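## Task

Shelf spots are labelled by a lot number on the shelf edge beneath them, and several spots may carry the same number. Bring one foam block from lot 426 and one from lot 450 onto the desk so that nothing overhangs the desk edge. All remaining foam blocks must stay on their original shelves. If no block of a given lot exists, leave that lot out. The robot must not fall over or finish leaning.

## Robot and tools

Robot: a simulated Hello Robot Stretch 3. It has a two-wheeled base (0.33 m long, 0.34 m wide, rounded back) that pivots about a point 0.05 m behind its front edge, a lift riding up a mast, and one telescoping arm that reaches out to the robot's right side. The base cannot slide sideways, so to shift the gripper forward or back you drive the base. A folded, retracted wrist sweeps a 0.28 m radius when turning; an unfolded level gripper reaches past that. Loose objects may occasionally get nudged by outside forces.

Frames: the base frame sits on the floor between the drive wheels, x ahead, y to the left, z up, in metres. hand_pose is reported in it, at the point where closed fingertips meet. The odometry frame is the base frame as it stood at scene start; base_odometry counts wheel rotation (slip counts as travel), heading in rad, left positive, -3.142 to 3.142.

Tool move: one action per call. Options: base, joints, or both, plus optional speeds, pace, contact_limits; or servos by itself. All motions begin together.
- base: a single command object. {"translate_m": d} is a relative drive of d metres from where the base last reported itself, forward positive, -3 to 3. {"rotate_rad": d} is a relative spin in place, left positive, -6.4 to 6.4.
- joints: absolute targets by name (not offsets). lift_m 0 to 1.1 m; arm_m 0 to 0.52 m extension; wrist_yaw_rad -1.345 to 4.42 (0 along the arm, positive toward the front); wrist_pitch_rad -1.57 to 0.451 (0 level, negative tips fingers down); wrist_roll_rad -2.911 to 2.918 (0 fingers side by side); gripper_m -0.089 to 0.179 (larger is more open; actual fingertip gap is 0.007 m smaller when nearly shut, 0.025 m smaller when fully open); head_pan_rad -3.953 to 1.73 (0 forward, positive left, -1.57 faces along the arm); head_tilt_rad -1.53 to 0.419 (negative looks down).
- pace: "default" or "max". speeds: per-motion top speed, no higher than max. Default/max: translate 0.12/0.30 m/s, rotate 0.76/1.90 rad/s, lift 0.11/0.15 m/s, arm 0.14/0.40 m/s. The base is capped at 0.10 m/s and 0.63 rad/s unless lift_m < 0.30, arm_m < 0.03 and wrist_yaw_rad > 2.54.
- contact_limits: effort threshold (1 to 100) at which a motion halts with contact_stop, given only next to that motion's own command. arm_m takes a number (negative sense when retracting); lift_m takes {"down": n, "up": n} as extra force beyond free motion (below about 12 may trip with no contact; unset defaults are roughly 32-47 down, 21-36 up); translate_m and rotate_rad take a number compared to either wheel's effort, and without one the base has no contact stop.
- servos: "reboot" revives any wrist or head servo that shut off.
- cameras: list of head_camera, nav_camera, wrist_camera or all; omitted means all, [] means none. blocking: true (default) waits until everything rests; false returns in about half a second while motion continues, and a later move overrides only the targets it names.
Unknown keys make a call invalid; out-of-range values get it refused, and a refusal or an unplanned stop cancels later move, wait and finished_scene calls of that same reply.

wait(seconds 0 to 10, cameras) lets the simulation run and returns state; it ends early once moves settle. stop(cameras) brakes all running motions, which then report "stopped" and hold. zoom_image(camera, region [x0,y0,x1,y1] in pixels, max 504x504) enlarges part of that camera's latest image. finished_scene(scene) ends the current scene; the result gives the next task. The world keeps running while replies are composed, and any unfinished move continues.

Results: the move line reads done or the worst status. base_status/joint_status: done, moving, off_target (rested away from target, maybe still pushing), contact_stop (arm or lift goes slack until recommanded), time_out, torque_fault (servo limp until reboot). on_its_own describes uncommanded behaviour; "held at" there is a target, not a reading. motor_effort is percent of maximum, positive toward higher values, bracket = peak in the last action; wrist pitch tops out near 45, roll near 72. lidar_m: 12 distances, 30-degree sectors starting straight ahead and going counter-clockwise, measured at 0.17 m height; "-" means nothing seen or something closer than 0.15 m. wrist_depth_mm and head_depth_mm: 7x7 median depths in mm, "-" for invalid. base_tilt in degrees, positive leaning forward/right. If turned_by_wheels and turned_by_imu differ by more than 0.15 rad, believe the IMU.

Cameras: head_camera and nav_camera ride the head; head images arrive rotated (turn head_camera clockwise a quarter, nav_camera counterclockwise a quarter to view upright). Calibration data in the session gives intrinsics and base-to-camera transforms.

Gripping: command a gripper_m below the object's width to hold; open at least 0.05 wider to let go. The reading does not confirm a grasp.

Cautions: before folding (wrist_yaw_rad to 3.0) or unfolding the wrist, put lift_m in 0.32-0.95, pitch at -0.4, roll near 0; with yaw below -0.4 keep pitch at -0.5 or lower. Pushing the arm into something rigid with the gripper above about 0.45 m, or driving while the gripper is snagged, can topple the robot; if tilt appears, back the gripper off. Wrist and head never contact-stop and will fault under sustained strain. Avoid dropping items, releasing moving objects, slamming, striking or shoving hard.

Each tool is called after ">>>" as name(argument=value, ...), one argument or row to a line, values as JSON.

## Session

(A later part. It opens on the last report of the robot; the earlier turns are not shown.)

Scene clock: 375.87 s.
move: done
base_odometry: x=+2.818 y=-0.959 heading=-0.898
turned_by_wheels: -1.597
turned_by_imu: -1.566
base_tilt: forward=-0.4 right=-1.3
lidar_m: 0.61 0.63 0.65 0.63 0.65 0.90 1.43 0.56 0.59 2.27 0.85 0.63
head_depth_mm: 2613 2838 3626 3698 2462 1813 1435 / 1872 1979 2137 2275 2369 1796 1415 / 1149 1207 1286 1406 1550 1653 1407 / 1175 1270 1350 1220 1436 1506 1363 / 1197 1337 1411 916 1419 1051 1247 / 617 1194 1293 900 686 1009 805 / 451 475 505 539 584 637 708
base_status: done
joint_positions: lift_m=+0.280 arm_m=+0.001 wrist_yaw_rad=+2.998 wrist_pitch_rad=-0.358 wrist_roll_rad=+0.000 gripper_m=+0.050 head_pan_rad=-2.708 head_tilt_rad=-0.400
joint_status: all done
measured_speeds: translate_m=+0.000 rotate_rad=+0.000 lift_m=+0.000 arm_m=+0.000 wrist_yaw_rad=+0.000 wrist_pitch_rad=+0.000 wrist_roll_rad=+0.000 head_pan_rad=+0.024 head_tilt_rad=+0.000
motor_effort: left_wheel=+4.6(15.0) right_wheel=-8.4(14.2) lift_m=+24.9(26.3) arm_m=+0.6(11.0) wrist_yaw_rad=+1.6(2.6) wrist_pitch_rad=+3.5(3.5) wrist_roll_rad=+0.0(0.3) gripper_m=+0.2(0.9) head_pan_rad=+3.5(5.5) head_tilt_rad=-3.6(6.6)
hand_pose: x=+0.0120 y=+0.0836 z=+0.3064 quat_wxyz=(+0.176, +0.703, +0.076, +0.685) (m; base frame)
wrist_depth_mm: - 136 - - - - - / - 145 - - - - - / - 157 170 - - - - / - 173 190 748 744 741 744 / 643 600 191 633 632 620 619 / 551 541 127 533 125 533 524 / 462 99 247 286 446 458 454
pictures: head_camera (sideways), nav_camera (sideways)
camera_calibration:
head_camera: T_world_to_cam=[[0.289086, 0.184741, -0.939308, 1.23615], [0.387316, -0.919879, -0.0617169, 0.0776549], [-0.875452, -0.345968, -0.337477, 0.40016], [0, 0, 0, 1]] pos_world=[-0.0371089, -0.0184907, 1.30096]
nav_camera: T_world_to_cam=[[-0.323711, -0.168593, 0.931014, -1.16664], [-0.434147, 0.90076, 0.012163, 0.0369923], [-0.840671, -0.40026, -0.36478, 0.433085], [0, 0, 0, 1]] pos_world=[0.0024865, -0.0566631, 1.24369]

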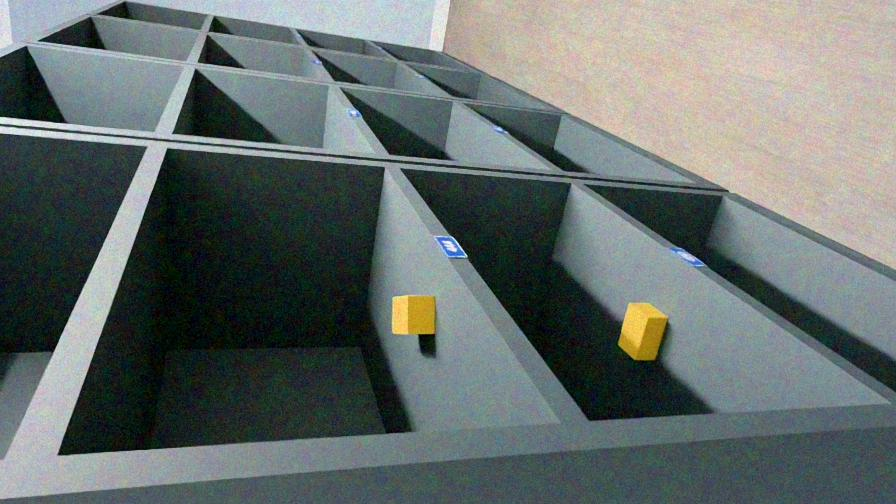

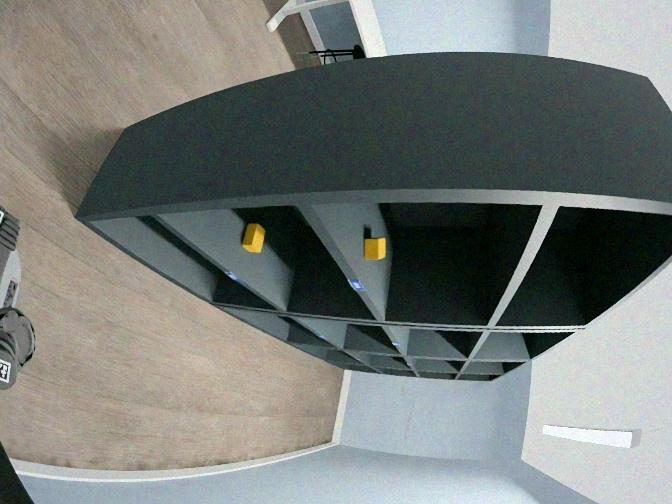

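>>> move(
  base={"rotate_rad": -0.15},
  cameras=[],
)

>>> move(
  base={"translate_m": -0.9},
  joints={"head_pan_rad": -1.57, "head_tilt_rad": -0.75},
  cameras=[],
)

>>> move(
  base={"rotate_rad": 0.15},
  cameras=["head_camera"],
)

Scene clock: 397.60 s.
move: done
base_odometry: x=+2.818 y=-0.959 heading=-1.047
turned_by_wheels: -0.150
turned_by_imu: -0.147
base_tilt: forward=-0.4 right=-1.2
lidar_m: 0.61 0.61 0.68 0.63 0.63 0.79 1.63 1.34 0.56 2.77 1.01 0.66
head_depth_mm: 3352 3527 3782 3898 2459 1800 1428 / 3437 3621 3880 3911 2471 1795 1420 / 1933 2052 2190 2726 2397 1788 1416 / 1145 1219 1328 1434 1580 1643 1408 / 1153 1236 1329 1205 1424 1538 1354 / 1174 1282 1362 903 1409 1047 1239 / 641 1225 1297 889 1216 1031 801
base_status: done
joint_positions: lift_m=+0.280 arm_m=+0.001 wrist_yaw_rad=+2.998 wrist_pitch_rad=-0.358 wrist_roll_rad=+0.000 gripper_m=+0.050 head_pan_rad=-2.700 head_tilt_rad=-0.400
joint_status: not commanded
measured_speeds: all 0
motor_effort: left_wheel=+7.8(12.1) right_wheel=-10.8(13.6) lift_m=+24.6(25.2) arm_m=-11.5(13.0) wrist_yaw_rad=+2.4(3.0) wrist_pitch_rad=+3.4(3.5) wrist_roll_rad=+0.0(0.3) gripper_m=+0.1(1.0) head_pan_rad=+3.7(3.7) head_tilt_rad=-4.1(4.6)
hand_pose: x=+0.0120 y=+0.0836 z=+0.3064 quat_wxyz=(+0.176, +0.703, +0.076, +0.685) (m; base frame)
wrist_depth_mm: 524 135 - - - - - / - 145 - - - - - / - 157 170 - - - - / - 171 188 738 750 736 - / 625 602 190 642 631 629 603 / 546 535 127 531 125 528 523 / 466 100 248 287 445 456 452
pictures: none
No camera images: "cameras" was empty.

Scene clock: 406.40 s.
move: done
base_odometry: x=+2.368 y=-0.180 heading=-1.047
turned_by_wheels: +0.000
turned_by_imu: +0.000
base_tilt: forward=-0.4 right=-1.2
lidar_m: 1.49 0.85 0.55 0.51 0.51 0.64 1.32 1.42 0.64 0.95 0.72 0.66
head_depth_mm: 786 799 638 838 858 1050 1167 / 813 881 633 1073 955 1164 1163 / 800 868 625 1145 947 1228 1153 / 795 853 616 1128 937 1224 1145 / 779 842 591 1119 908 1196 1115 / 770 831 579 1098 928 1187 1114 / 759 817 595 1078 924 1160 1111
base_status: done
joint_positions: lift_m=+0.280 arm_m=+0.001 wrist_yaw_rad=+2.998 wrist_pitch_rad=-0.358 wrist_roll_rad=+0.000 gripper_m=+0.050 head_pan_rad=-1.570 head_tilt_rad=-0.750
joint_status: all done
measured_speeds: all 0
motor_effort: left_wheel=-1.2(9.5) right_wheel=-11.3(15.3) lift_m=+24.2(24.9) arm_m=-9.4(12.6) wrist_yaw_rad=+1.7(3.0) wrist_pitch_rad=+3.4(3.6) wrist_roll_rad=+0.1(0.3) gripper_m=+0.4(1.1) head_pan_rad=-3.2(4.5) head_tilt_rad=+1.8(8.5)
hand_pose: x=+0.0120 y=+0.0836 z=+0.3064 quat_wxyz=(+0.176, +0.703, +0.076, +0.685) (m; base frame)
wrist_depth_mm: 432 135 484 518 538 - - / 466 145 517 543 - - - / 499 157 170 - - - - / 538 176 180 - - 733 747 / - 193 190 610 631 629 623 / 543 542 127 529 125 527 524 / 471 99 248 285 443 454 457
pictures: none
No camera images: "cameras" was empty.

Scene clock: 407.57 s.
move: done
base_odometry: x=+2.368 y=-0.180 heading=-0.898
turned_by_wheels: +0.150
turned_by_imu: +0.147
base_tilt: forward=-0.4 right=-1.1
lidar_m: 1.49 0.71 0.53 0.51 0.53 0.73 2.08 0.70 0.64 0.95 0.66 1.54
head_depth_mm: 781 849 638 1034 962 997 1130 / 780 847 631 1122 955 1216 1136 / 783 847 622 1124 946 1209 1131 / 782 850 591 1125 915 1196 1129 / 784 842 604 1121 931 1193 1118 / 783 838 603 1111 924 1217 1120 / 787 838 597 1104 923 1196 1124
base_status: done
joint_positions: lift_m=+0.280 arm_m=+0.001 wrist_yaw_rad=+2.998 wrist_pitch_rad=-0.358 wrist_roll_rad=+0.000 gripper_m=+0.050 head_pan_rad=-1.570 head_tilt_rad=-0.750
joint_status: not commanded
measured_speeds: all 0
motor_effort: left_wheel=-9.0(12.2) right_wheel=+9.4(11.4) lift_m=+24.4(24.6) arm_m=-9.1(9.8) wrist_yaw_rad=+1.3(2.4) wrist_pitch_rad=+3.3(3.5) wrist_roll_rad=-0.1(0.3) gripper_m=+0.5(0.9) head_pan_rad=-3.2(3.9) head_tilt_rad=+2.5(3.4)
hand_pose: x=+0.0120 y=+0.0836 z=+0.3064 quat_wxyz=(+0.176, +0.703, +0.076, +0.685) (m; base frame)
wrist_depth_mm: 463 136 494 506 520 524 534 / 508 145 524 541 542 - - / 536 157 169 - - - - / - 172 179 - - - - / 627 198 190 614 608 622 623 / 541 543 127 533 125 527 528 / 467 99 248 286 442 454 458
pictures: head_camera (sideways)
camera_calibration:
head_camera: T_world_to_cam=[[-0.0467981, 0.641439, -0.765745, 1.01182], [0.997491, -0.010751, -0.0699669, 0.0845694], [-0.053112, -0.767098, -0.639327, 0.787883], [0, 0, 0, 1]] pos_world=[0.00484007, -0.043729, 1.28443]

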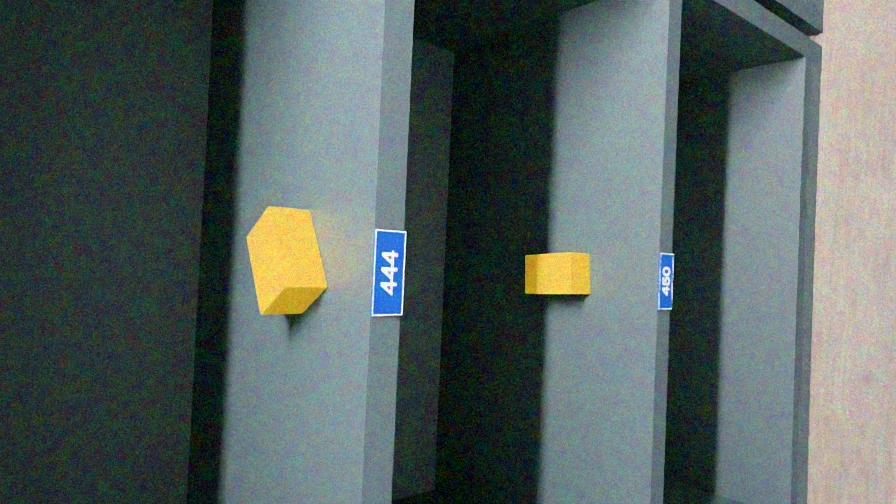

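>>> zoom_image(
  camera="head_camera",
  region=[640, 250, 700, 315],
)

Scaled by 7.754 from the camera's 896x504 image, which has a finer 1280x720 frame.

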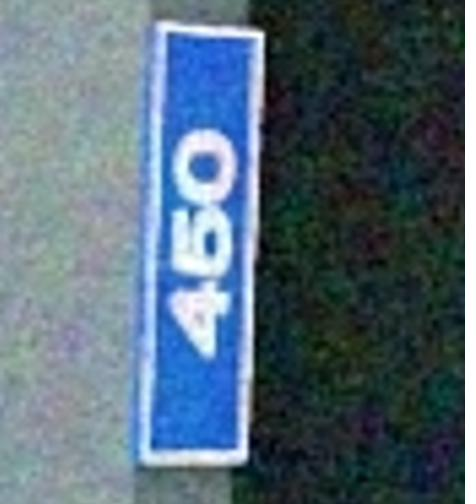

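>>> move(
  joints={"lift_m": 0.62, "wrist_pitch_rad": -0.4},
  pace="max",
  cameras=[],
)

>>> move(
  joints={"wrist_yaw_rad": 0.0, "gripper_m": 0.179},
  pace="max",
  cameras=["wrist_camera"],
)

>>> zoom_image(
  camera="wrist_camera",
  region=[240, 200, 400, 320],
)

Scene clock: 423.83 s.
move: done
base_odometry: x=+2.368 y=-0.180 heading=-0.898
turned_by_wheels: +0.000
turned_by_imu: +0.000
base_tilt: forward=-0.4 right=-1.3
lidar_m: 1.49 0.71 0.52 0.51 0.53 0.73 2.08 0.70 0.64 0.95 0.66 1.54
head_depth_mm: 780 847 637 1035 960 1001 1134 / 782 846 631 1120 956 1216 1138 / 782 849 623 1124 947 1203 1133 / 780 846 590 1127 915 1199 1131 / 785 844 605 1129 932 1191 1124 / 786 840 604 1109 927 1214 1122 / 783 839 595 1112 921 1194 1128
base_status: not commanded
joint_positions: lift_m=+0.620 arm_m=+0.001 wrist_yaw_rad=+2.998 wrist_pitch_rad=-0.413 wrist_roll_rad=+0.000 gripper_m=+0.050 head_pan_rad=-1.570 head_tilt_rad=-0.750
joint_status: all done
measured_speeds: all 0
motor_effort: left_wheel=-8.5(9.0) right_wheel=+8.9(10.3) lift_m=+26.6(33.0) arm_m=-8.3(9.2) wrist_yaw_rad=+1.7(2.7) wrist_pitch_rad=+2.0(4.9) wrist_roll_rad=+0.2(0.3) gripper_m=+0.2(1.1) head_pan_rad=-2.6(3.4) head_tilt_rad=+0.6(2.3)
hand_pose: x=+0.0110 y=+0.0771 z=+0.6338 quat_wxyz=(+0.195, +0.700, +0.095, +0.680) (m; base frame)
wrist_depth_mm: 474 137 494 510 521 526 536 / 515 147 528 536 - - - / - 161 170 - - - - / - 178 187 - - - - / - - 197 - 147 - - / - - 127 - 124 851 880 / 776 99 281 787 761 797 776
pictures: none
No camera images: "cameras" was empty.

Scene clock: 425.67 s.
move: done
base_odometry: x=+2.368 y=-0.180 heading=-0.898
turned_by_wheels: +0.000
turned_by_imu: +0.000
base_tilt: forward=-0.3 right=-1.2
lidar_m: 1.49 0.72 0.52 0.51 0.53 0.73 2.09 0.70 0.64 0.95 0.66 1.54
head_depth_mm: 781 846 638 1035 960 998 1132 / 782 847 631 1115 955 1216 1137 / 781 849 622 1121 943 1178 1125 / 780 851 590 1127 914 1208 473 / 784 843 605 1125 935 1167 1112 / 786 835 603 1113 928 1215 1125 / 787 840 597 1106 925 1197 1129
base_status: not commanded
joint_positions: lift_m=+0.620 arm_m=+0.001 wrist_yaw_rad=+0.003 wrist_pitch_rad=-0.413 wrist_roll_rad=+0.000 gripper_m=+0.179 head_pan_rad=-1.570 head_tilt_rad=-0.750
joint_status: all done
measured_speeds: all 0
motor_effort: left_wheel=-8.1(9.0) right_wheel=+8.9(10.3) lift_m=+23.0(26.6) arm_m=-8.4(9.0) wrist_yaw_rad=-2.3(7.1) wrist_pitch_rad=+2.0(2.1) wrist_roll_rad=+0.0(0.3) gripper_m=+0.7(84.2) head_pan_rad=-2.7(3.5) head_tilt_rad=+1.1(2.0)
hand_pose: x=-0.0208 y=-0.3705 z=+0.6338 quat_wxyz=(+0.693, +0.146, -0.691, -0.144) (m; base frame)
wrist_depth_mm: - - - - - - - / - - - - - - - / - - - - - - - / - - - - - - - / - 143 - - - 325 322 / - 140 - - - - - / - 689 - - - - 105
pictures: wrist_camera
camera_calibration:
wrist_camera: T_world_to_cam=[[-0.998887, -0.0399023, -0.0251354, -0.013071], [-0.0025002, 0.57705, -0.816705, 0.763877], [0.0470928, -0.815734, -0.576507, 0.230228], [0, 0, 0, 1]] pos_world=[-0.0219887, -0.253512, 0.756262]

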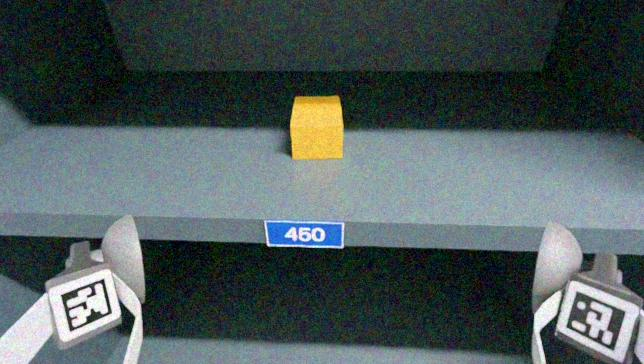

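Scaled by 3.150.

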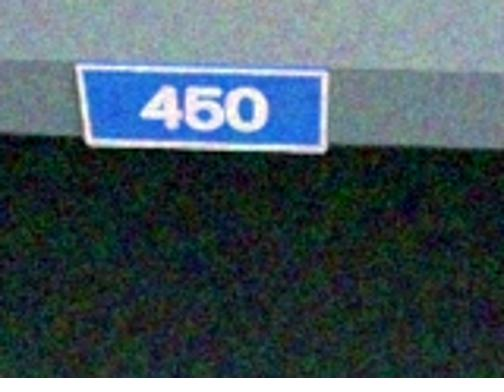

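>>> move(
  base={"translate_m": 0.031},
  joints={"lift_m": 0.6, "arm_m": 0.07},
  cameras=["wrist_camera"],
)

>>> zoom_image(
  camera="wrist_camera",
  region=[250, 220, 370, 320],
)

Scene clock: 442.97 s.
move: done
base_odometry: x=+2.387 y=-0.204 heading=-0.898
turned_by_wheels: +0.000
turned_by_imu: +0.000
base_tilt: forward=-0.2 right=-1.2
lidar_m: 1.46 0.71 0.52 0.51 0.53 0.73 2.08 0.70 0.66 0.95 0.64 1.51
head_depth_mm: 780 847 639 1091 956 1072 1136 / 781 847 632 1121 952 1213 436 / 784 849 611 1119 945 1181 429 / 782 849 589 1127 915 596 457 / 784 842 608 1125 933 1168 1125 / 787 839 602 1109 926 1210 1134 / 785 839 596 1105 920 1175 1124
base_status: done
joint_positions: lift_m=+0.600 arm_m=+0.070 wrist_yaw_rad=+0.003 wrist_pitch_rad=-0.413 wrist_roll_rad=+0.000 gripper_m=+0.179 head_pan_rad=-1.570 head_tilt_rad=-0.750
joint_status: all done
measured_speeds: all 0
motor_effort: left_wheel=+0.2(6.4) right_wheel=+10.2(13.2) lift_m=+28.5(31.7) arm_m=+12.7(14.5) wrist_yaw_rad=-2.9(4.3) wrist_pitch_rad=+2.0(2.1) wrist_roll_rad=+0.0(0.3) gripper_m=+0.5(1.1) head_pan_rad=-2.2(3.5) head_tilt_rad=-0.3(1.1)
hand_pose: x=-0.0209 y=-0.4399 z=+0.6137 quat_wxyz=(+0.693, +0.146, -0.691, -0.145) (m; base frame)
wrist_depth_mm: - - - - - - 567 / - - - - - - 566 / - - - - - - - / - - - - 319 328 326 / 304 281 288 288 284 283 283 / 118 140 276 - 266 262 253 / - - - - - - 105
pictures: wrist_camera
camera_calibration:
wrist_camera: T_world_to_cam=[[-0.998897, -0.0396165, -0.0251953, -0.0162066], [-0.00229696, 0.577239, -0.816572, 0.787558], [0.0468934, -0.815614, -0.576694, 0.162257], [0, 0, 0, 1]] pos_world=[-0.0219886, -0.322913, 0.736262]

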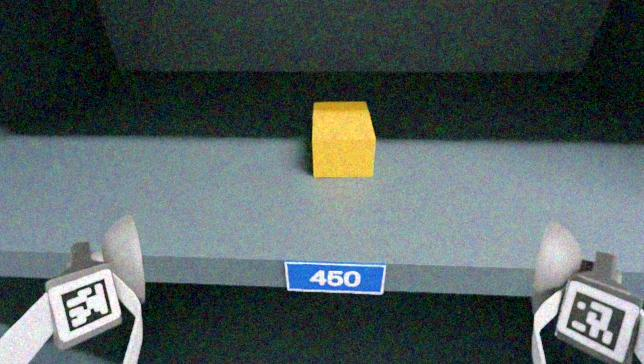

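Scaled by 4.200.

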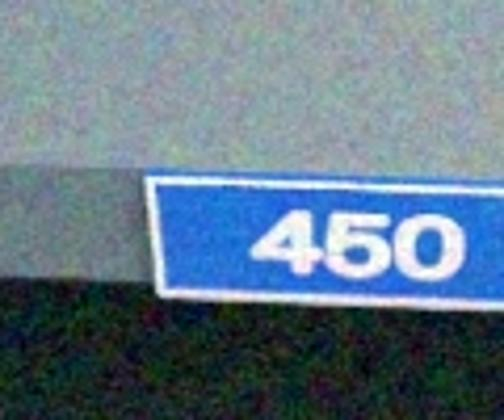

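>>> move(
  joints={"lift_m": 0.66},
  cameras=[],
)

>>> move(
  joints={"arm_m": 0.278},
  cameras=["wrist_camera"],
)

>>> move(
  joints={"lift_m": 0.551},
  speeds={"lift_m": 0.05},
  contact_limits={"lift_m": {"down": 14}},
  cameras=["wrist_camera"],
)

Scene clock: 457.37 s.
move: done
base_odometry: x=+2.387 y=-0.204 heading=-0.898
turned_by_wheels: +0.000
turned_by_imu: +0.000
base_tilt: forward=-0.3 right=-1.2
lidar_m: 1.46 0.71 0.52 0.51 0.53 0.72 2.09 0.70 0.66 0.95 0.64 1.51
head_depth_mm: 778 848 638 1085 962 1067 1141 / 780 844 632 1125 948 854 373 / 781 848 610 1123 946 841 397 / 785 848 590 1126 909 500 422 / 781 844 609 1120 931 1170 1120 / 785 836 602 1112 927 1219 1121 / 787 841 596 1100 918 1180 1126
base_status: not commanded
joint_positions: lift_m=+0.660 arm_m=+0.070 wrist_yaw_rad=+0.003 wrist_pitch_rad=-0.413 wrist_roll_rad=+0.000 gripper_m=+0.179 head_pan_rad=-1.570 head_tilt_rad=-0.750
joint_status: all done
measured_speeds: all 0
motor_effort: left_wheel=-0.2(0.6) right_wheel=+9.9(10.8) lift_m=+28.1(30.8) arm_m=+10.8(13.4) wrist_yaw_rad=-3.0(4.2) wrist_pitch_rad=+2.0(2.1) wrist_roll_rad=+0.0(0.3) gripper_m=+0.3(1.2) head_pan_rad=-2.5(3.2) head_tilt_rad=-1.3(1.6)
hand_pose: x=-0.0209 y=-0.4399 z=+0.6737 quat_wxyz=(+0.693, +0.146, -0.691, -0.145) (m; base frame)
wrist_depth_mm: - - - - - - 569 / - - - - - - 596 / - - - - - - 563 / - - - - - - - / - 142 - - - - - / - 145 311 317 315 306 - / - 320 - - 297 300 105
pictures: none
No camera images: "cameras" was empty.

Scene clock: 460.13 s.
move: done
base_odometry: x=+2.387 y=-0.204 heading=-0.898
turned_by_wheels: +0.000
turned_by_imu: +0.000
base_tilt: forward=-0.3 right=-1.2
lidar_m: 1.46 0.71 0.52 0.51 0.52 0.73 2.07 0.70 0.66 0.95 0.64 1.51
head_depth_mm: 779 847 637 1086 954 1063 1138 / 780 850 629 1120 924 435 370 / 778 848 610 1122 550 1177 1133 / 782 848 590 1128 585 1199 1127 / 785 842 610 1113 907 1193 1115 / 785 840 601 1111 927 1209 1125 / 785 841 595 1100 921 1178 1127
base_status: not commanded
joint_positions: lift_m=+0.660 arm_m=+0.278 wrist_yaw_rad=+0.003 wrist_pitch_rad=-0.413 wrist_roll_rad=+0.000 gripper_m=+0.179 head_pan_rad=-1.570 head_tilt_rad=-0.750
joint_status: all done
measured_speeds: all 0
motor_effort: left_wheel=+0.0(0.7) right_wheel=+11.0(11.1) lift_m=+24.2(28.1) arm_m=+13.1(15.0) wrist_yaw_rad=-2.1(4.5) wrist_pitch_rad=+2.1(2.1) wrist_roll_rad=+0.2(0.3) gripper_m=+0.7(1.2) head_pan_rad=-2.6(3.1) head_tilt_rad=-1.2(2.3)
hand_pose: x=-0.0209 y=-0.6479 z=+0.6737 quat_wxyz=(+0.693, +0.146, -0.691, -0.145) (m; base frame)
wrist_depth_mm: - 397 396 390 390 384 379 / - - - - - - 396 / - - - - - - - / - - - - - - - / - 142 - - - - - / - 141 311 325 314 306 310 / 267 272 277 - 274 267 105
pictures: wrist_camera
camera_calibration:
wrist_camera: T_world_to_cam=[[-0.998897, -0.0396165, -0.0251953, -0.0229352], [-0.00229696, 0.577239, -0.816572, 0.956618], [0.0468934, -0.815614, -0.576694, 0.0272109], [0, 0, 0, 1]] pos_world=[-0.0219886, -0.530913, 0.796262]

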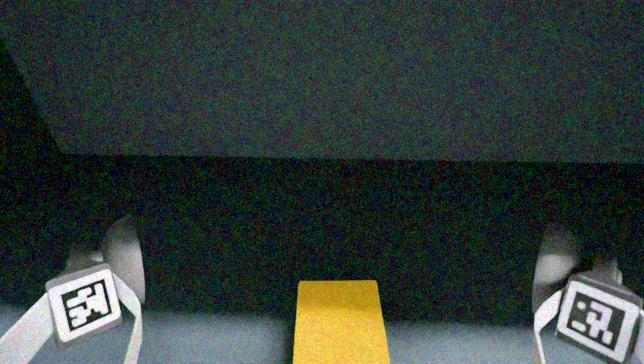

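Scene clock: 462.83 s.
move: done
base_odometry: x=+2.387 y=-0.204 heading=-0.898
turned_by_wheels: +0.000
turned_by_imu: +0.000
base_tilt: forward=-0.2 right=-1.1
lidar_m: 1.46 0.71 0.52 0.51 0.53 0.72 2.08 0.70 0.66 0.95 0.64 1.51
head_depth_mm: 783 849 639 1084 962 1066 1144 / 782 848 633 1122 955 1189 1121 / 779 847 611 1125 943 623 1090 / 784 851 589 1125 744 1177 1129 / 785 842 609 1119 929 1194 1118 / 783 837 602 1110 928 1214 1128 / 785 839 596 1099 921 1180 1125
base_status: not commanded
joint_positions: lift_m=+0.551 arm_m=+0.278 wrist_yaw_rad=+0.003 wrist_pitch_rad=-0.413 wrist_roll_rad=+0.000 gripper_m=+0.179 head_pan_rad=-1.570 head_tilt_rad=-0.750
joint_status: all done
measured_speeds: all 0
motor_effort: left_wheel=+0.5(0.8) right_wheel=+10.7(11.1) lift_m=+25.8(26.9) arm_m=+10.8(13.1) wrist_yaw_rad=-2.9(4.3) wrist_pitch_rad=+2.0(2.1) wrist_roll_rad=+0.1(0.3) gripper_m=+1.1(1.2) head_pan_rad=-2.2(3.3) head_tilt_rad=-2.4(2.6)
contact_limits: lift_m down 14 (down: maximum 72; up: maximum 65)
hand_pose: x=-0.0209 y=-0.6479 z=+0.5647 quat_wxyz=(+0.693, +0.146, -0.691, -0.145) (m; base frame)
wrist_depth_mm: - 398 394 390 388 387 383 / - - - - - - 397 / 323 319 317 313 313 309 308 / 268 266 265 - 260 256 257 / 228 211 218 153 202 214 219 / 123 176 186 135 173 184 182 / - 162 162 152 156 159 105
pictures: wrist_camera
camera_calibration:
wrist_camera: T_world_to_cam=[[-0.998897, -0.0396165, -0.0251953, -0.0256814], [-0.00229696, 0.577239, -0.816572, 0.867612], [0.0468934, -0.815614, -0.576694, -0.0356487], [0, 0, 0, 1]] pos_world=[-0.0219886, -0.530913, 0.687262]

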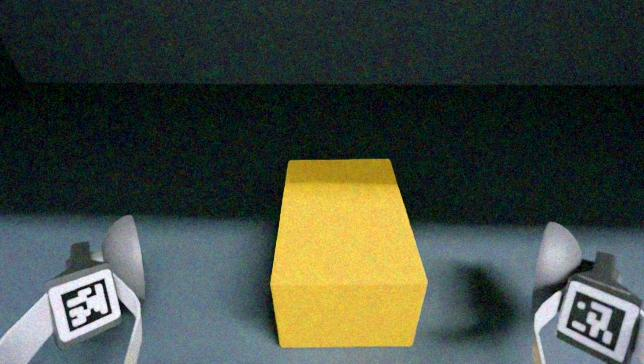

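>>> move(
  joints={"lift_m": 0.545},
  speeds={"lift_m": 0.03},
  contact_limits={"lift_m": {"down": 14}},
  cameras=[],
)

>>> move(
  joints={"gripper_m": 0.02},
  cameras=["wrist_camera"],
)

>>> move(
  joints={"lift_m": 0.64},
  speeds={"lift_m": 0.06},
  cameras=[],
)

>>> move(
  joints={"arm_m": 0.01},
  cameras=["wrist_camera"],
)

Scene clock: 472.37 s.
move: done
base_odometry: x=+2.387 y=-0.204 heading=-0.898
turned_by_wheels: +0.000
turned_by_imu: +0.000
base_tilt: forward=-0.2 right=-1.3
lidar_m: 1.46 0.71 0.52 0.51 0.53 0.73 2.08 0.70 0.66 0.95 0.64 1.51
head_depth_mm: 779 849 634 1085 962 1066 1146 / 778 845 631 1126 952 1217 1116 / 780 850 611 1122 946 604 1091 / 782 852 590 1123 910 1173 1130 / 784 846 610 1119 909 1197 1121 / 788 838 604 1110 927 1212 1122 / 787 840 595 1101 919 1179 1128
base_status: not commanded
joint_positions: lift_m=+0.545 arm_m=+0.278 wrist_yaw_rad=+0.003 wrist_pitch_rad=-0.413 wrist_roll_rad=+0.000 gripper_m=+0.179 head_pan_rad=-1.570 head_tilt_rad=-0.750
joint_status: all done
measured_speeds: all 0
motor_effort: left_wheel=+0.3(0.8) right_wheel=+9.8(10.8) lift_m=+23.6(28.2) arm_m=+8.4(9.2) wrist_yaw_rad=-2.1(4.1) wrist_pitch_rad=+2.0(2.1) wrist_roll_rad=+0.0(0.3) gripper_m=+0.4(1.0) head_pan_rad=-2.4(3.1) head_tilt_rad=-2.5(3.1)
contact_limits: lift_m down 14 (down: maximum 72; up: maximum 65)
hand_pose: x=-0.0209 y=-0.6479 z=+0.5587 quat_wxyz=(+0.693, +0.146, -0.691, -0.145) (m; base frame)
wrist_depth_mm: - 397 394 390 388 384 382 / - - - - - - 399 / 312 310 307 304 300 299 297 / 258 255 255 167 249 250 246 / 211 210 210 145 194 206 211 / 123 169 178 131 139 176 174 / 149 156 155 148 150 153 107
pictures: none
No camera images: "cameras" was empty.

Scene clock: 474.50 s.
move: done
base_odometry: x=+2.387 y=-0.204 heading=-0.898
turned_by_wheels: +0.000
turned_by_imu: +0.000
base_tilt: forward=-0.4 right=-1.2
lidar_m: 1.45 0.71 0.52 0.51 0.53 0.73 2.08 0.71 0.66 0.95 0.64 1.51
head_depth_mm: 780 848 637 1082 961 1065 1143 / 781 849 630 1123 952 1212 1114 / 783 848 612 1131 944 604 1083 / 779 848 591 1129 888 1172 1133 / 783 845 609 1118 932 1192 1126 / 785 836 603 1114 926 1211 1127 / 785 841 596 1100 917 1180 1130
base_status: not commanded
joint_positions: lift_m=+0.545 arm_m=+0.278 wrist_yaw_rad=+0.003 wrist_pitch_rad=-0.413 wrist_roll_rad=+0.000 gripper_m=+0.021 head_pan_rad=-1.570 head_tilt_rad=-0.750
joint_status: all done
measured_speeds: all 0
motor_effort: left_wheel=+0.6(0.8) right_wheel=+9.7(11.3) lift_m=+24.1(24.2) arm_m=+7.5(9.3) wrist_yaw_rad=-3.1(4.5) wrist_pitch_rad=+2.0(2.1) wrist_roll_rad=+0.2(0.3) gripper_m=-14.8(86.7) head_pan_rad=-2.3(2.8) head_tilt_rad=-3.0(3.4)
contact_limits: lift_m down 14 (down: maximum 72; up: maximum 65)
hand_pose: x=-0.0209 y=-0.6479 z=+0.5587 quat_wxyz=(+0.693, +0.146, -0.691, -0.145) (m; base frame)
wrist_depth_mm: - 394 394 392 387 384 379 / - - - - - - 402 / 313 308 305 319 300 300 296 / 258 257 255 167 249 248 247 / 212 212 203 144 153 205 205 / 181 180 128 135 127 176 175 / 160 98 151 150 146 149 152
pictures: wrist_camera
camera_calibration:
wrist_camera: T_world_to_cam=[[-0.998902, -0.0394776, -0.0252204, -0.0257418], [-0.00219637, 0.577243, -0.816569, 0.862715], [0.0467945, -0.815617, -0.576696, -0.0391113], [0, 0, 0, 1]] pos_world=[-0.0219885, -0.530913, 0.681262]

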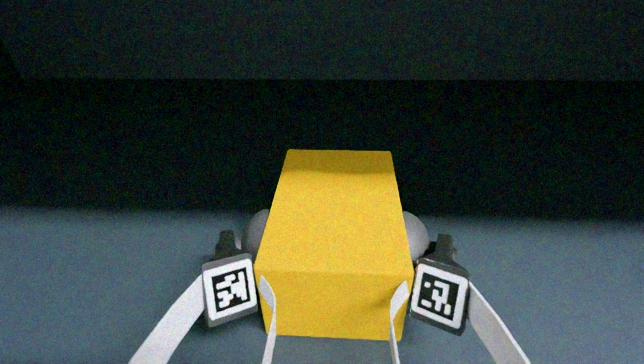

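Scene clock: 476.67 s.
move: done
base_odometry: x=+2.387 y=-0.204 heading=-0.898
turned_by_wheels: +0.000
turned_by_imu: +0.000
base_tilt: forward=-0.2 right=-1.4
lidar_m: 1.46 0.71 0.52 0.51 0.53 0.73 2.07 0.70 0.66 0.95 0.64 1.51
head_depth_mm: 780 849 639 1084 962 1064 1144 / 783 849 630 1121 952 476 380 / 781 846 611 1125 567 1175 1129 / 780 849 590 1120 594 1194 1122 / 782 843 609 1124 931 1201 1124 / 782 837 604 1108 927 1217 1123 / 785 838 595 1104 920 1180 1125
base_status: not commanded
joint_positions: lift_m=+0.640 arm_m=+0.278 wrist_yaw_rad=+0.003 wrist_pitch_rad=-0.414 wrist_roll_rad=+0.000 gripper_m=+0.021 head_pan_rad=-1.570 head_tilt_rad=-0.750
joint_status: all done
measured_speeds: all 0
motor_effort: left_wheel=+0.2(0.6) right_wheel=+10.0(11.0) lift_m=+29.0(31.9) arm_m=+6.1(7.7) wrist_yaw_rad=-2.0(4.4) wrist_pitch_rad=+2.1(2.3) wrist_roll_rad=+0.2(0.4) gripper_m=-14.7(15.4) head_pan_rad=-1.9(2.9) head_tilt_rad=-3.3(4.1)
hand_pose: x=-0.0209 y=-0.6478 z=+0.6535 quat_wxyz=(+0.693, +0.147, -0.691, -0.145) (m; base frame)
wrist_depth_mm: - 396 397 394 392 385 380 / - - - - - - - / - - - - - - - / - - - 167 - - - / - - 151 144 145 327 316 / 298 296 128 135 127 289 288 / 259 99 249 242 240 246 252
pictures: none
No camera images: "cameras" was empty.

Scene clock: 479.87 s.
move: done
base_odometry: x=+2.387 y=-0.204 heading=-0.898
turned_by_wheels: +0.000
turned_by_imu: +0.000
base_tilt: forward=-0.3 right=-1.3
lidar_m: 1.46 0.71 0.53 0.51 0.53 0.73 2.08 0.70 0.66 0.95 0.64 1.51
head_depth_mm: 781 847 638 1087 958 1061 1147 / 781 849 630 1119 954 1209 1142 / 780 848 613 1124 943 1183 1130 / 783 849 592 1127 941 654 466 / 783 843 610 1125 930 1192 1123 / 787 838 601 1112 925 1224 1126 / 790 839 596 1104 923 1185 1126
base_status: not commanded
joint_positions: lift_m=+0.640 arm_m=+0.010 wrist_yaw_rad=+0.003 wrist_pitch_rad=-0.414 wrist_roll_rad=+0.000 gripper_m=+0.021 head_pan_rad=-1.570 head_tilt_rad=-0.750
joint_status: all done
measured_speeds: all 0
motor_effort: left_wheel=+0.3(0.8) right_wheel=+10.5(11.0) lift_m=+25.3(30.0) arm_m=-12.9(14.5) wrist_yaw_rad=-2.3(3.9) wrist_pitch_rad=+2.1(2.2) wrist_roll_rad=+0.3(0.3) gripper_m=-14.9(15.8) head_pan_rad=-2.2(2.7) head_tilt_rad=-4.7(4.7)
hand_pose: x=-0.0209 y=-0.3798 z=+0.6535 quat_wxyz=(+0.693, +0.147, -0.691, -0.145) (m; base frame)
wrist_depth_mm: - - - - - - - / - - - - - - 639 / - - - - - - - / - - - 167 - - - / - - 151 144 145 330 326 / - - 128 135 127 738 - / - 98 - 149 143 693 -
pictures: wrist_camera
camera_calibration:
wrist_camera: T_world_to_cam=[[-0.998902, -0.0394541, -0.0252509, -0.0127385], [-0.00219549, 0.5779, -0.816105, 0.78532], [0.0467911, -0.815154, -0.577352, 0.234833], [0, 0, 0, 1]] pos_world=[-0.0219885, -0.262914, 0.776163]

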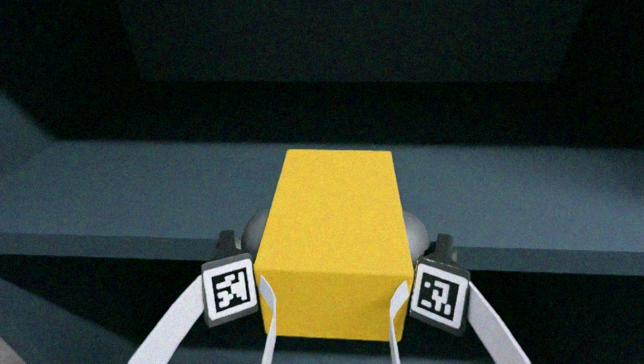

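>>> move(
  joints={"wrist_yaw_rad": 1.5, "lift_m": 0.86, "arm_m": 0.0, "head_pan_rad": 0.0, "head_tilt_rad": -0.5},
  cameras=[],
)

>>> move(
  base={"translate_m": 0.86},
  cameras=[],
)

>>> move(
  base={"rotate_rad": -1.597},
  cameras=["wrist_camera", "nav_camera"],
)

Scene clock: 498.60 s.
move: done
base_odometry: x=+2.387 y=-0.204 heading=-0.898
turned_by_wheels: +0.000
turned_by_imu: +0.000
base_tilt: forward=-0.3 right=-1.3
lidar_m: 1.46 0.71 0.53 0.51 0.53 0.73 2.08 0.71 0.66 0.95 0.64 1.51
head_depth_mm: 1203 1290 1408 1549 1709 1632 1316 / 1193 1295 1407 1559 1707 1620 1315 / 1204 1297 1413 1555 1716 1618 1316 / 1204 1293 1420 1548 1713 1597 1304 / 1200 1296 1421 1549 1723 1595 1294 / 1199 1301 1418 1543 1718 1576 1294 / 1207 1290 1387 1493 1549 1480 1285
base_status: not commanded
joint_positions: lift_m=+0.860 arm_m=+0.001 wrist_yaw_rad=+1.497 wrist_pitch_rad=-0.415 wrist_roll_rad=+0.000 gripper_m=+0.021 head_pan_rad=+0.003 head_tilt_rad=-0.500
joint_status: all done
measured_speeds: all 0
motor_effort: left_wheel=+0.0(1.0) right_wheel=+9.6(11.0) lift_m=+29.7(32.4) arm_m=-11.7(14.2) wrist_yaw_rad=+1.9(5.2) wrist_pitch_rad=+2.3(2.3) wrist_roll_rad=+0.1(0.3) gripper_m=-14.3(15.4) head_pan_rad=-2.4(5.8) head_tilt_rad=+4.0(7.3)
hand_pose: x=+0.2028 y=-0.1622 z=+0.8734 quat_wxyz=(+0.607, +0.577, -0.407, +0.364) (m; base frame)
wrist_depth_mm: - - - - - - - / - - - - - - - / - - - - - - - / - - - 168 - - - / - - 156 144 153 - - / - - 128 135 128 - - / - 99 - 991 974 974 -
pictures: none
No camera images: "cameras" was empty.

Scene clock: 508.33 s.
move: done
base_odometry: x=+2.923 y=-0.877 heading=-0.898
turned_by_wheels: +0.000
turned_by_imu: -0.001
base_tilt: forward=-0.4 right=-1.3
lidar_m: 0.61 0.63 0.52 0.50 0.52 0.71 2.04 1.35 0.66 2.27 0.85 0.63
head_depth_mm: 476 514 561 616 683 767 871 / 477 516 561 615 683 767 873 / 476 515 561 616 683 768 872 / 476 515 561 617 684 765 874 / 476 515 563 617 682 770 875 / 477 515 562 615 684 767 874 / 477 515 563 617 686 769 872
base_status: done
joint_positions: lift_m=+0.860 arm_m=+0.001 wrist_yaw_rad=+1.497 wrist_pitch_rad=-0.415 wrist_roll_rad=+0.000 gripper_m=+0.021 head_pan_rad=+0.000 head_tilt_rad=-0.500
joint_status: not commanded
measured_speeds: all 0
motor_effort: left_wheel=+3.6(9.0) right_wheel=+7.1(13.7) lift_m=+24.6(29.8) arm_m=-8.4(11.9) wrist_yaw_rad=+2.2(3.8) wrist_pitch_rad=+2.3(2.4) wrist_roll_rad=-0.1(0.3) gripper_m=-15.0(15.6) head_pan_rad=-3.1(3.8) head_tilt_rad=+3.7(5.1)
hand_pose: x=+0.2028 y=-0.1622 z=+0.8734 quat_wxyz=(+0.607, +0.577, -0.407, +0.364) (m; base frame)
wrist_depth_mm: - - - - - - - / - - - - - - - / - - - - - - - / - - - 168 - - - / - - 151 145 146 - - / - - 128 135 127 - - / - 98 - 149 143 113 -
pictures: none
No camera images: "cameras" was empty.

Scene clock: 511.97 s.
move: done
base_odometry: x=+2.923 y=-0.877 heading=-2.494
turned_by_wheels: -1.597
turned_by_imu: -1.571
base_tilt: forward=-0.4 right=-1.3
lidar_m: 2.35 0.86 0.63 0.61 0.63 0.52 0.50 0.52 0.71 1.94 1.36 0.66
head_depth_mm: 2707 2879 3080 2848 1075 1058 1045 / 2736 2935 3059 2964 2105 1611 1283 / 2703 2917 3165 2995 2104 1611 1308 / 2691 2930 3168 2960 2090 1595 1307 / 2687 2928 3191 2911 2056 1586 1305 / 2648 2734 2822 2608 2049 1579 1298 / 1764 1800 1831 1870 1878 1564 1297
base_status: done
joint_positions: lift_m=+0.860 arm_m=+0.001 wrist_yaw_rad=+1.497 wrist_pitch_rad=-0.415 wrist_roll_rad=+0.000 gripper_m=+0.021 head_pan_rad=+0.000 head_tilt_rad=-0.500
joint_status: not commanded
measured_speeds: all 0
motor_effort: left_wheel=+8.2(11.9) right_wheel=-10.3(13.2) lift_m=+25.2(25.8) arm_m=-12.1(13.0) wrist_yaw_rad=+1.8(3.2) wrist_pitch_rad=+2.3(2.4) wrist_roll_rad=+0.2(0.3) gripper_m=-15.0(15.5) head_pan_rad=-2.8(3.9) head_tilt_rad=+3.8(4.2)
hand_pose: x=+0.2028 y=-0.1622 z=+0.8734 quat_wxyz=(+0.606, +0.578, -0.407, +0.364) (m; base frame)
wrist_depth_mm: - - - - - - - / - - - - - - - / - - - - - - - / - - - 167 - - - / - - 156 144 145 - - / - - 129 135 127 - - / - 99 - - 150 113 -
pictures: nav_camera (sideways), wrist_camera
camera_calibration:
nav_camera: T_world_to_cam=[[0.455994, 0.0169882, 0.889821, -1.11765], [0.0167353, -0.999805, 0.0105119, 0.0363432], [0.889826, 0.0100981, -0.456189, 0.541505], [0, 0, 0, 1]] pos_world=[0.0271882, 0.0498547, 1.24116]
wrist_camera: T_world_to_cam=[[-0.0366248, -0.999011, -0.0252063, -0.125909], [-0.576812, 0.0417305, -0.81581, 0.868869], [0.816055, -0.0153396, -0.57777, 0.502803], [0, 0, 0, 1]] pos_world=[0.0862479, -0.15433, 0.996163]

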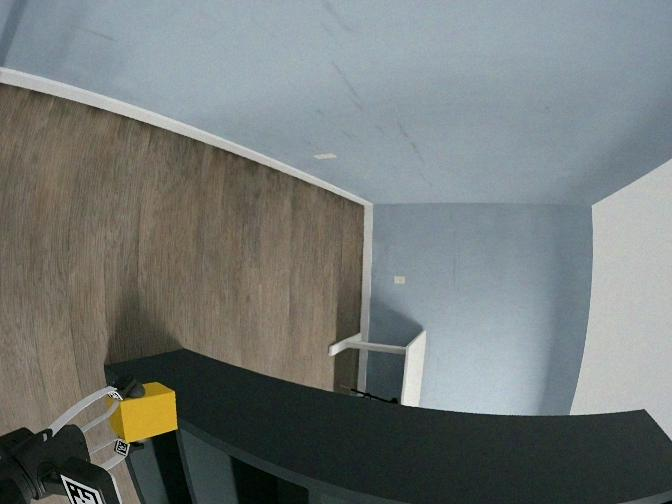

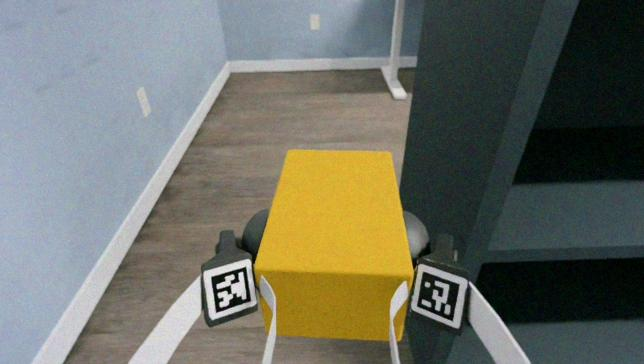

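>>> move(
  base={"rotate_rad": 0.05},
  cameras=[],
)

>>> move(
  base={"translate_m": 1.0},
  cameras=[],
)

>>> move(
  base={"translate_m": 1.02},
  cameras=[],
)

>>> move(
  base={"rotate_rad": 1.54},
  joints={"wrist_yaw_rad": 0.0, "head_pan_rad": -1.9, "head_tilt_rad": -0.6},
  cameras=["nav_camera", "head_camera"],
)

Scene clock: 524.63 s.
move: done
base_odometry: x=+2.923 y=-0.877 heading=-2.445
turned_by_wheels: +0.050
turned_by_imu: +0.049
base_tilt: forward=-0.3 right=-1.2
lidar_m: 2.00 0.82 0.62 0.61 0.64 0.51 0.50 0.52 0.75 2.28 1.30 0.66
head_depth_mm: 2679 2887 3028 3016 2108 1172 1137 / 2697 2912 3143 2952 2104 1613 1316 / 2683 2898 3164 2953 2086 1610 1314 / 2724 2932 3168 2953 2075 1603 1300 / 2702 2885 3187 2896 2055 1593 1300 / 2134 2189 2291 2396 2039 1577 1295 / 1523 1556 1597 1642 1675 1525 1290
base_status: done
joint_positions: lift_m=+0.860 arm_m=+0.001 wrist_yaw_rad=+1.497 wrist_pitch_rad=-0.415 wrist_roll_rad=+0.000 gripper_m=+0.021 head_pan_rad=+0.000 head_tilt_rad=-0.500
joint_status: not commanded
measured_speeds: all 0
motor_effort: left_wheel=-8.6(9.8) right_wheel=+8.3(9.4) lift_m=+26.1(26.3) arm_m=-11.3(11.9) wrist_yaw_rad=+2.1(3.1) wrist_pitch_rad=+2.2(2.3) wrist_roll_rad=+0.0(0.3) gripper_m=-15.2(15.4) head_pan_rad=-3.4(3.6) head_tilt_rad=+3.5(4.0)
hand_pose: x=+0.2028 y=-0.1622 z=+0.8734 quat_wxyz=(+0.606, +0.578, -0.407, +0.364) (m; base frame)
wrist_depth_mm: - - - - - - 382 / - - - - - - - / - - - - - - - / - - - 167 - - - / - - 155 144 147 - - / - - 128 135 127 - - / - 99 - 963 151 124 -
pictures: none
No camera images: "cameras" was empty.

Scene clock: 535.77 s.
move: done
base_odometry: x=+2.156 y=-1.518 heading=-2.445
turned_by_wheels: +0.000
turned_by_imu: +0.000
base_tilt: forward=-0.4 right=-1.2
lidar_m: 1.83 0.76 0.57 0.56 0.59 0.83 1.49 0.62 0.47 0.46 2.21 1.98
head_depth_mm: 1844 2000 2148 2384 2095 1625 1331 / 1847 2001 2168 2402 2109 1620 1308 / 1884 2003 2198 2400 2095 1614 1310 / 1882 2038 2232 2427 2081 1604 1306 / 1884 2051 2206 2412 2051 1586 1298 / 1849 1992 2110 2215 1967 1580 1287 / 1401 1423 1469 1517 1556 1496 1288
base_status: done
joint_positions: lift_m=+0.860 arm_m=+0.001 wrist_yaw_rad=+1.497 wrist_pitch_rad=-0.415 wrist_roll_rad=+0.000 gripper_m=+0.021 head_pan_rad=+0.000 head_tilt_rad=-0.500
joint_status: not commanded
measured_speeds: all 0
motor_effort: left_wheel=+0.7(9.0) right_wheel=+9.8(13.7) lift_m=+27.4(28.1) arm_m=-9.0(11.6) wrist_yaw_rad=+1.9(3.8) wrist_pitch_rad=+2.1(2.4) wrist_roll_rad=+0.0(0.3) gripper_m=-14.8(15.6) head_pan_rad=-2.7(3.6) head_tilt_rad=+2.8(4.0)
hand_pose: x=+0.2028 y=-0.1622 z=+0.8734 quat_wxyz=(+0.606, +0.578, -0.407, +0.364) (m; base frame)
wrist_depth_mm: - - - - - - - / - - - - - - - / - - - - - - - / - - - 168 - - - / - - 156 144 153 - - / 838 - 129 135 127 - - / - 99 - 994 987 - -
pictures: none
No camera images: "cameras" was empty.

Scene clock: 547.10 s.
move: done
base_odometry: x=+1.374 y=-2.172 heading=-2.445
turned_by_wheels: +0.000
turned_by_imu: +0.000
base_tilt: forward=-0.3 right=-1.1
lidar_m: 1.25 0.69 0.52 0.51 0.54 0.76 2.47 1.16 1.55 3.74 1.17 1.28
head_depth_mm: 1014 1095 1188 1304 1444 1562 1320 / 1012 1094 1195 1310 1453 1563 1321 / 1020 1101 1196 1317 1460 1560 1310 / 1021 1110 1202 1321 1466 1560 1308 / 1027 1109 1208 1331 1476 1566 1292 / 1035 1114 1218 1334 1480 1566 1290 / 1036 1119 1207 1314 1413 1443 1283
base_status: done
joint_positions: lift_m=+0.860 arm_m=+0.001 wrist_yaw_rad=+1.497 wrist_pitch_rad=-0.415 wrist_roll_rad=+0.000 gripper_m=+0.021 head_pan_rad=+0.000 head_tilt_rad=-0.500
joint_status: not commanded
measured_speeds: all 0
motor_effort: left_wheel=+3.2(8.9) right_wheel=+7.1(13.9) lift_m=+29.2(29.9) arm_m=-6.2(9.8) wrist_yaw_rad=+1.3(3.5) wrist_pitch_rad=+2.1(2.4) wrist_roll_rad=+0.1(0.4) gripper_m=-14.7(15.6) head_pan_rad=-2.4(3.5) head_tilt_rad=+1.9(3.6)
hand_pose: x=+0.2028 y=-0.1622 z=+0.8734 quat_wxyz=(+0.606, +0.578, -0.407, +0.364) (m; base frame)
wrist_depth_mm: - - - - - - - / - - - - - - - / - - - - - - - / - - - 168 - - - / - - 156 145 153 - - / - - 128 135 127 - - / - 100 - 993 986 - -
pictures: none
No camera images: "cameras" was empty.

Scene clock: 550.67 s.
move: done
base_odometry: x=+1.374 y=-2.172 heading=-0.906
turned_by_wheels: +1.540
turned_by_imu: +1.515
base_tilt: forward=-0.3 right=-1.4
lidar_m: 0.51 0.53 0.72 2.03 1.30 1.48 3.74 1.18 1.23 1.25 0.71 0.53
head_depth_mm: 1206 1353 1499 1334 1643 1465 - / 1160 1294 1441 1660 1798 1535 - / 1122 1238 1390 1575 1738 1521 - / 1088 1195 1330 1518 1683 1512 - / 1048 1152 1284 1438 1629 1427 329 / 1020 1112 1239 1375 1535 309 296 / 990 1075 1184 1315 1476 1367 1186
base_status: done
joint_positions: lift_m=+0.860 arm_m=+0.001 wrist_yaw_rad=+0.003 wrist_pitch_rad=-0.415 wrist_roll_rad=+0.000 gripper_m=+0.021 head_pan_rad=-1.901 head_tilt_rad=-0.600
joint_status: all done
measured_speeds: all 0
motor_effort: left_wheel=-8.2(12.9) right_wheel=+8.0(12.5) lift_m=+26.1(29.9) arm_m=-12.4(12.7) wrist_yaw_rad=-3.0(6.1) wrist_pitch_rad=+2.3(2.4) wrist_roll_rad=+0.0(0.3) gripper_m=-15.2(15.7) head_pan_rad=+3.4(5.5) head_tilt_rad=-4.4(7.0)
hand_pose: x=-0.0209 y=-0.3703 z=+0.8734 quat_wxyz=(+0.692, +0.147, -0.691, -0.145) (m; base frame)
wrist_depth_mm: - - - - - - - / - - - - - - - / - - - - - - - / - - - 167 - - - / - - 155 145 153 - - / - - 129 135 127 - - / - 98 - - 977 - -
pictures: head_camera (sideways), nav_camera (sideways)
camera_calibration:
head_camera: T_world_to_cam=[[0.125071, 0.507084, -0.852774, 1.12423], [0.936375, -0.344451, -0.0674886, 0.0817755], [-0.327961, -0.790075, -0.517902, 0.631542], [0, 0, 0, 1]] pos_world=[-0.0100594, -0.0429451, 1.29131]
nav_camera: T_world_to_cam=[[-0.160046, -0.518857, 0.839746, -1.04859], [-0.951424, 0.307757, 0.00882438, 0.0445227], [-0.263016, -0.797542, -0.542908, 0.661427], [0, 0, 0, 1]] pos_world=[0.0485028, -0.0302564, 1.23925]

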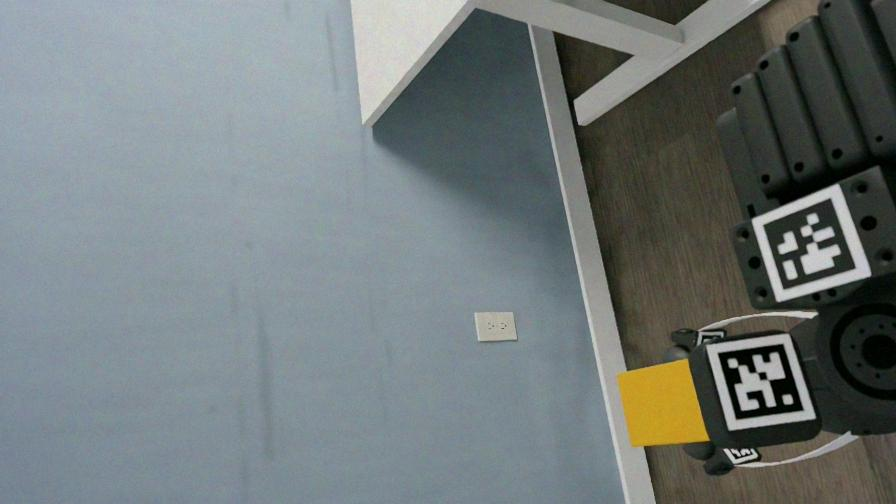

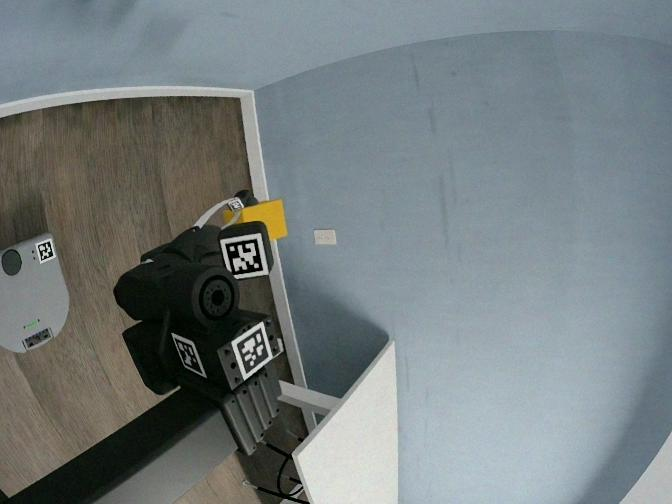

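>>> move(
  base={"translate_m": -1.16},
  joints={"head_pan_rad": -1.57, "head_tilt_rad": -0.7},
  cameras=["head_camera", "nav_camera"],
)

Scene clock: 569.00 s.
move: done
base_odometry: x=+0.658 y=-1.260 heading=-0.906
turned_by_wheels: +0.000
turned_by_imu: -0.002
base_tilt: forward=-0.4 right=-1.1
lidar_m: 1.66 1.72 1.08 1.04 1.08 1.48 2.62 1.21 0.72 0.79 0.83 1.72
head_depth_mm: 1028 1144 1242 963 755 675 - / 1024 1150 1251 960 753 678 - / 1027 1146 1238 954 746 666 - / 1026 1142 1232 942 518 314 - / 1024 1145 1230 932 734 1326 1166 / 1021 1147 1220 929 730 1304 1154 / 1028 1143 1251 919 727 1350 1154
base_status: done
joint_positions: lift_m=+0.860 arm_m=+0.001 wrist_yaw_rad=+0.003 wrist_pitch_rad=-0.415 wrist_roll_rad=+0.000 gripper_m=+0.021 head_pan_rad=-1.570 head_tilt_rad=-0.700
joint_status: all done
measured_speeds: all 0
motor_effort: left_wheel=-6.9(12.6) right_wheel=-4.5(11.8) lift_m=+28.6(30.2) arm_m=-8.0(12.0) wrist_yaw_rad=-2.6(5.1) wrist_pitch_rad=+2.3(2.4) wrist_roll_rad=-0.1(0.5) gripper_m=-14.6(15.6) head_pan_rad=-3.5(4.2) head_tilt_rad=+2.6(8.0)
hand_pose: x=-0.0209 y=-0.3703 z=+0.8734 quat_wxyz=(+0.692, +0.147, -0.691, -0.145) (m; base frame)
wrist_depth_mm: - - - - - - - / - - - - - - - / - - - - - - - / - - - 168 - - - / - - 151 145 145 - - / - - 129 135 127 - - / - 99 - - 972 997 -
pictures: head_camera (sideways), nav_camera (sideways)
camera_calibration:
head_camera: T_world_to_cam=[[-0.0467553, 0.602545, -0.796714, 1.05215], [0.997493, -0.0142451, -0.0693114, 0.0837168], [-0.0531125, -0.797958, -0.600369, 0.737181], [0, 0, 0, 1]] pos_world=[0.0048402, -0.0445363, 1.28665]
nav_camera: T_world_to_cam=[[0.0175555, -0.623678, 0.781484, -0.973712], [-0.999789, -0.0193102, 0.00704874, 0.0470554], [0.0106944, -0.781443, -0.623885, 0.765011], [0, 0, 0, 1]] pos_world=[0.0559581, -0.0085619, 1.23789]

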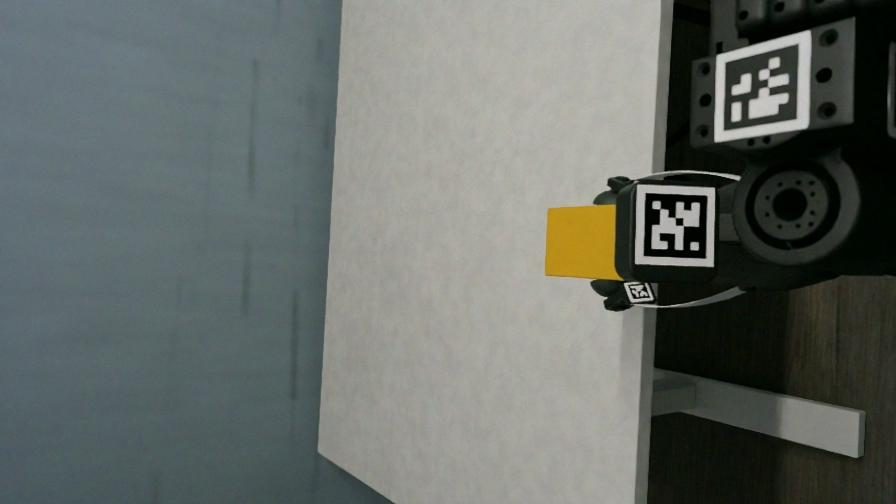

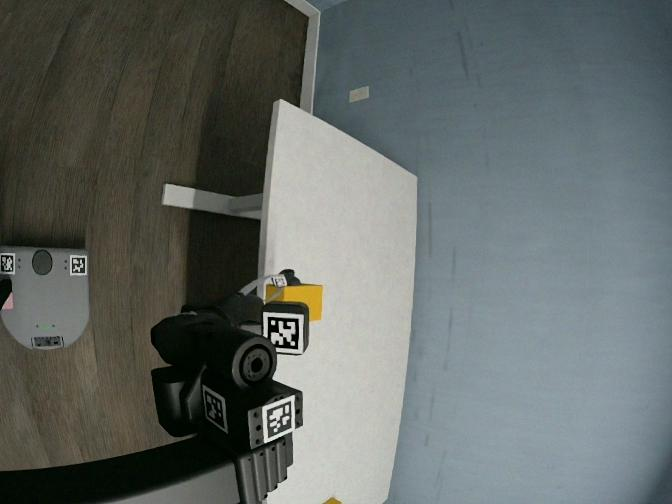

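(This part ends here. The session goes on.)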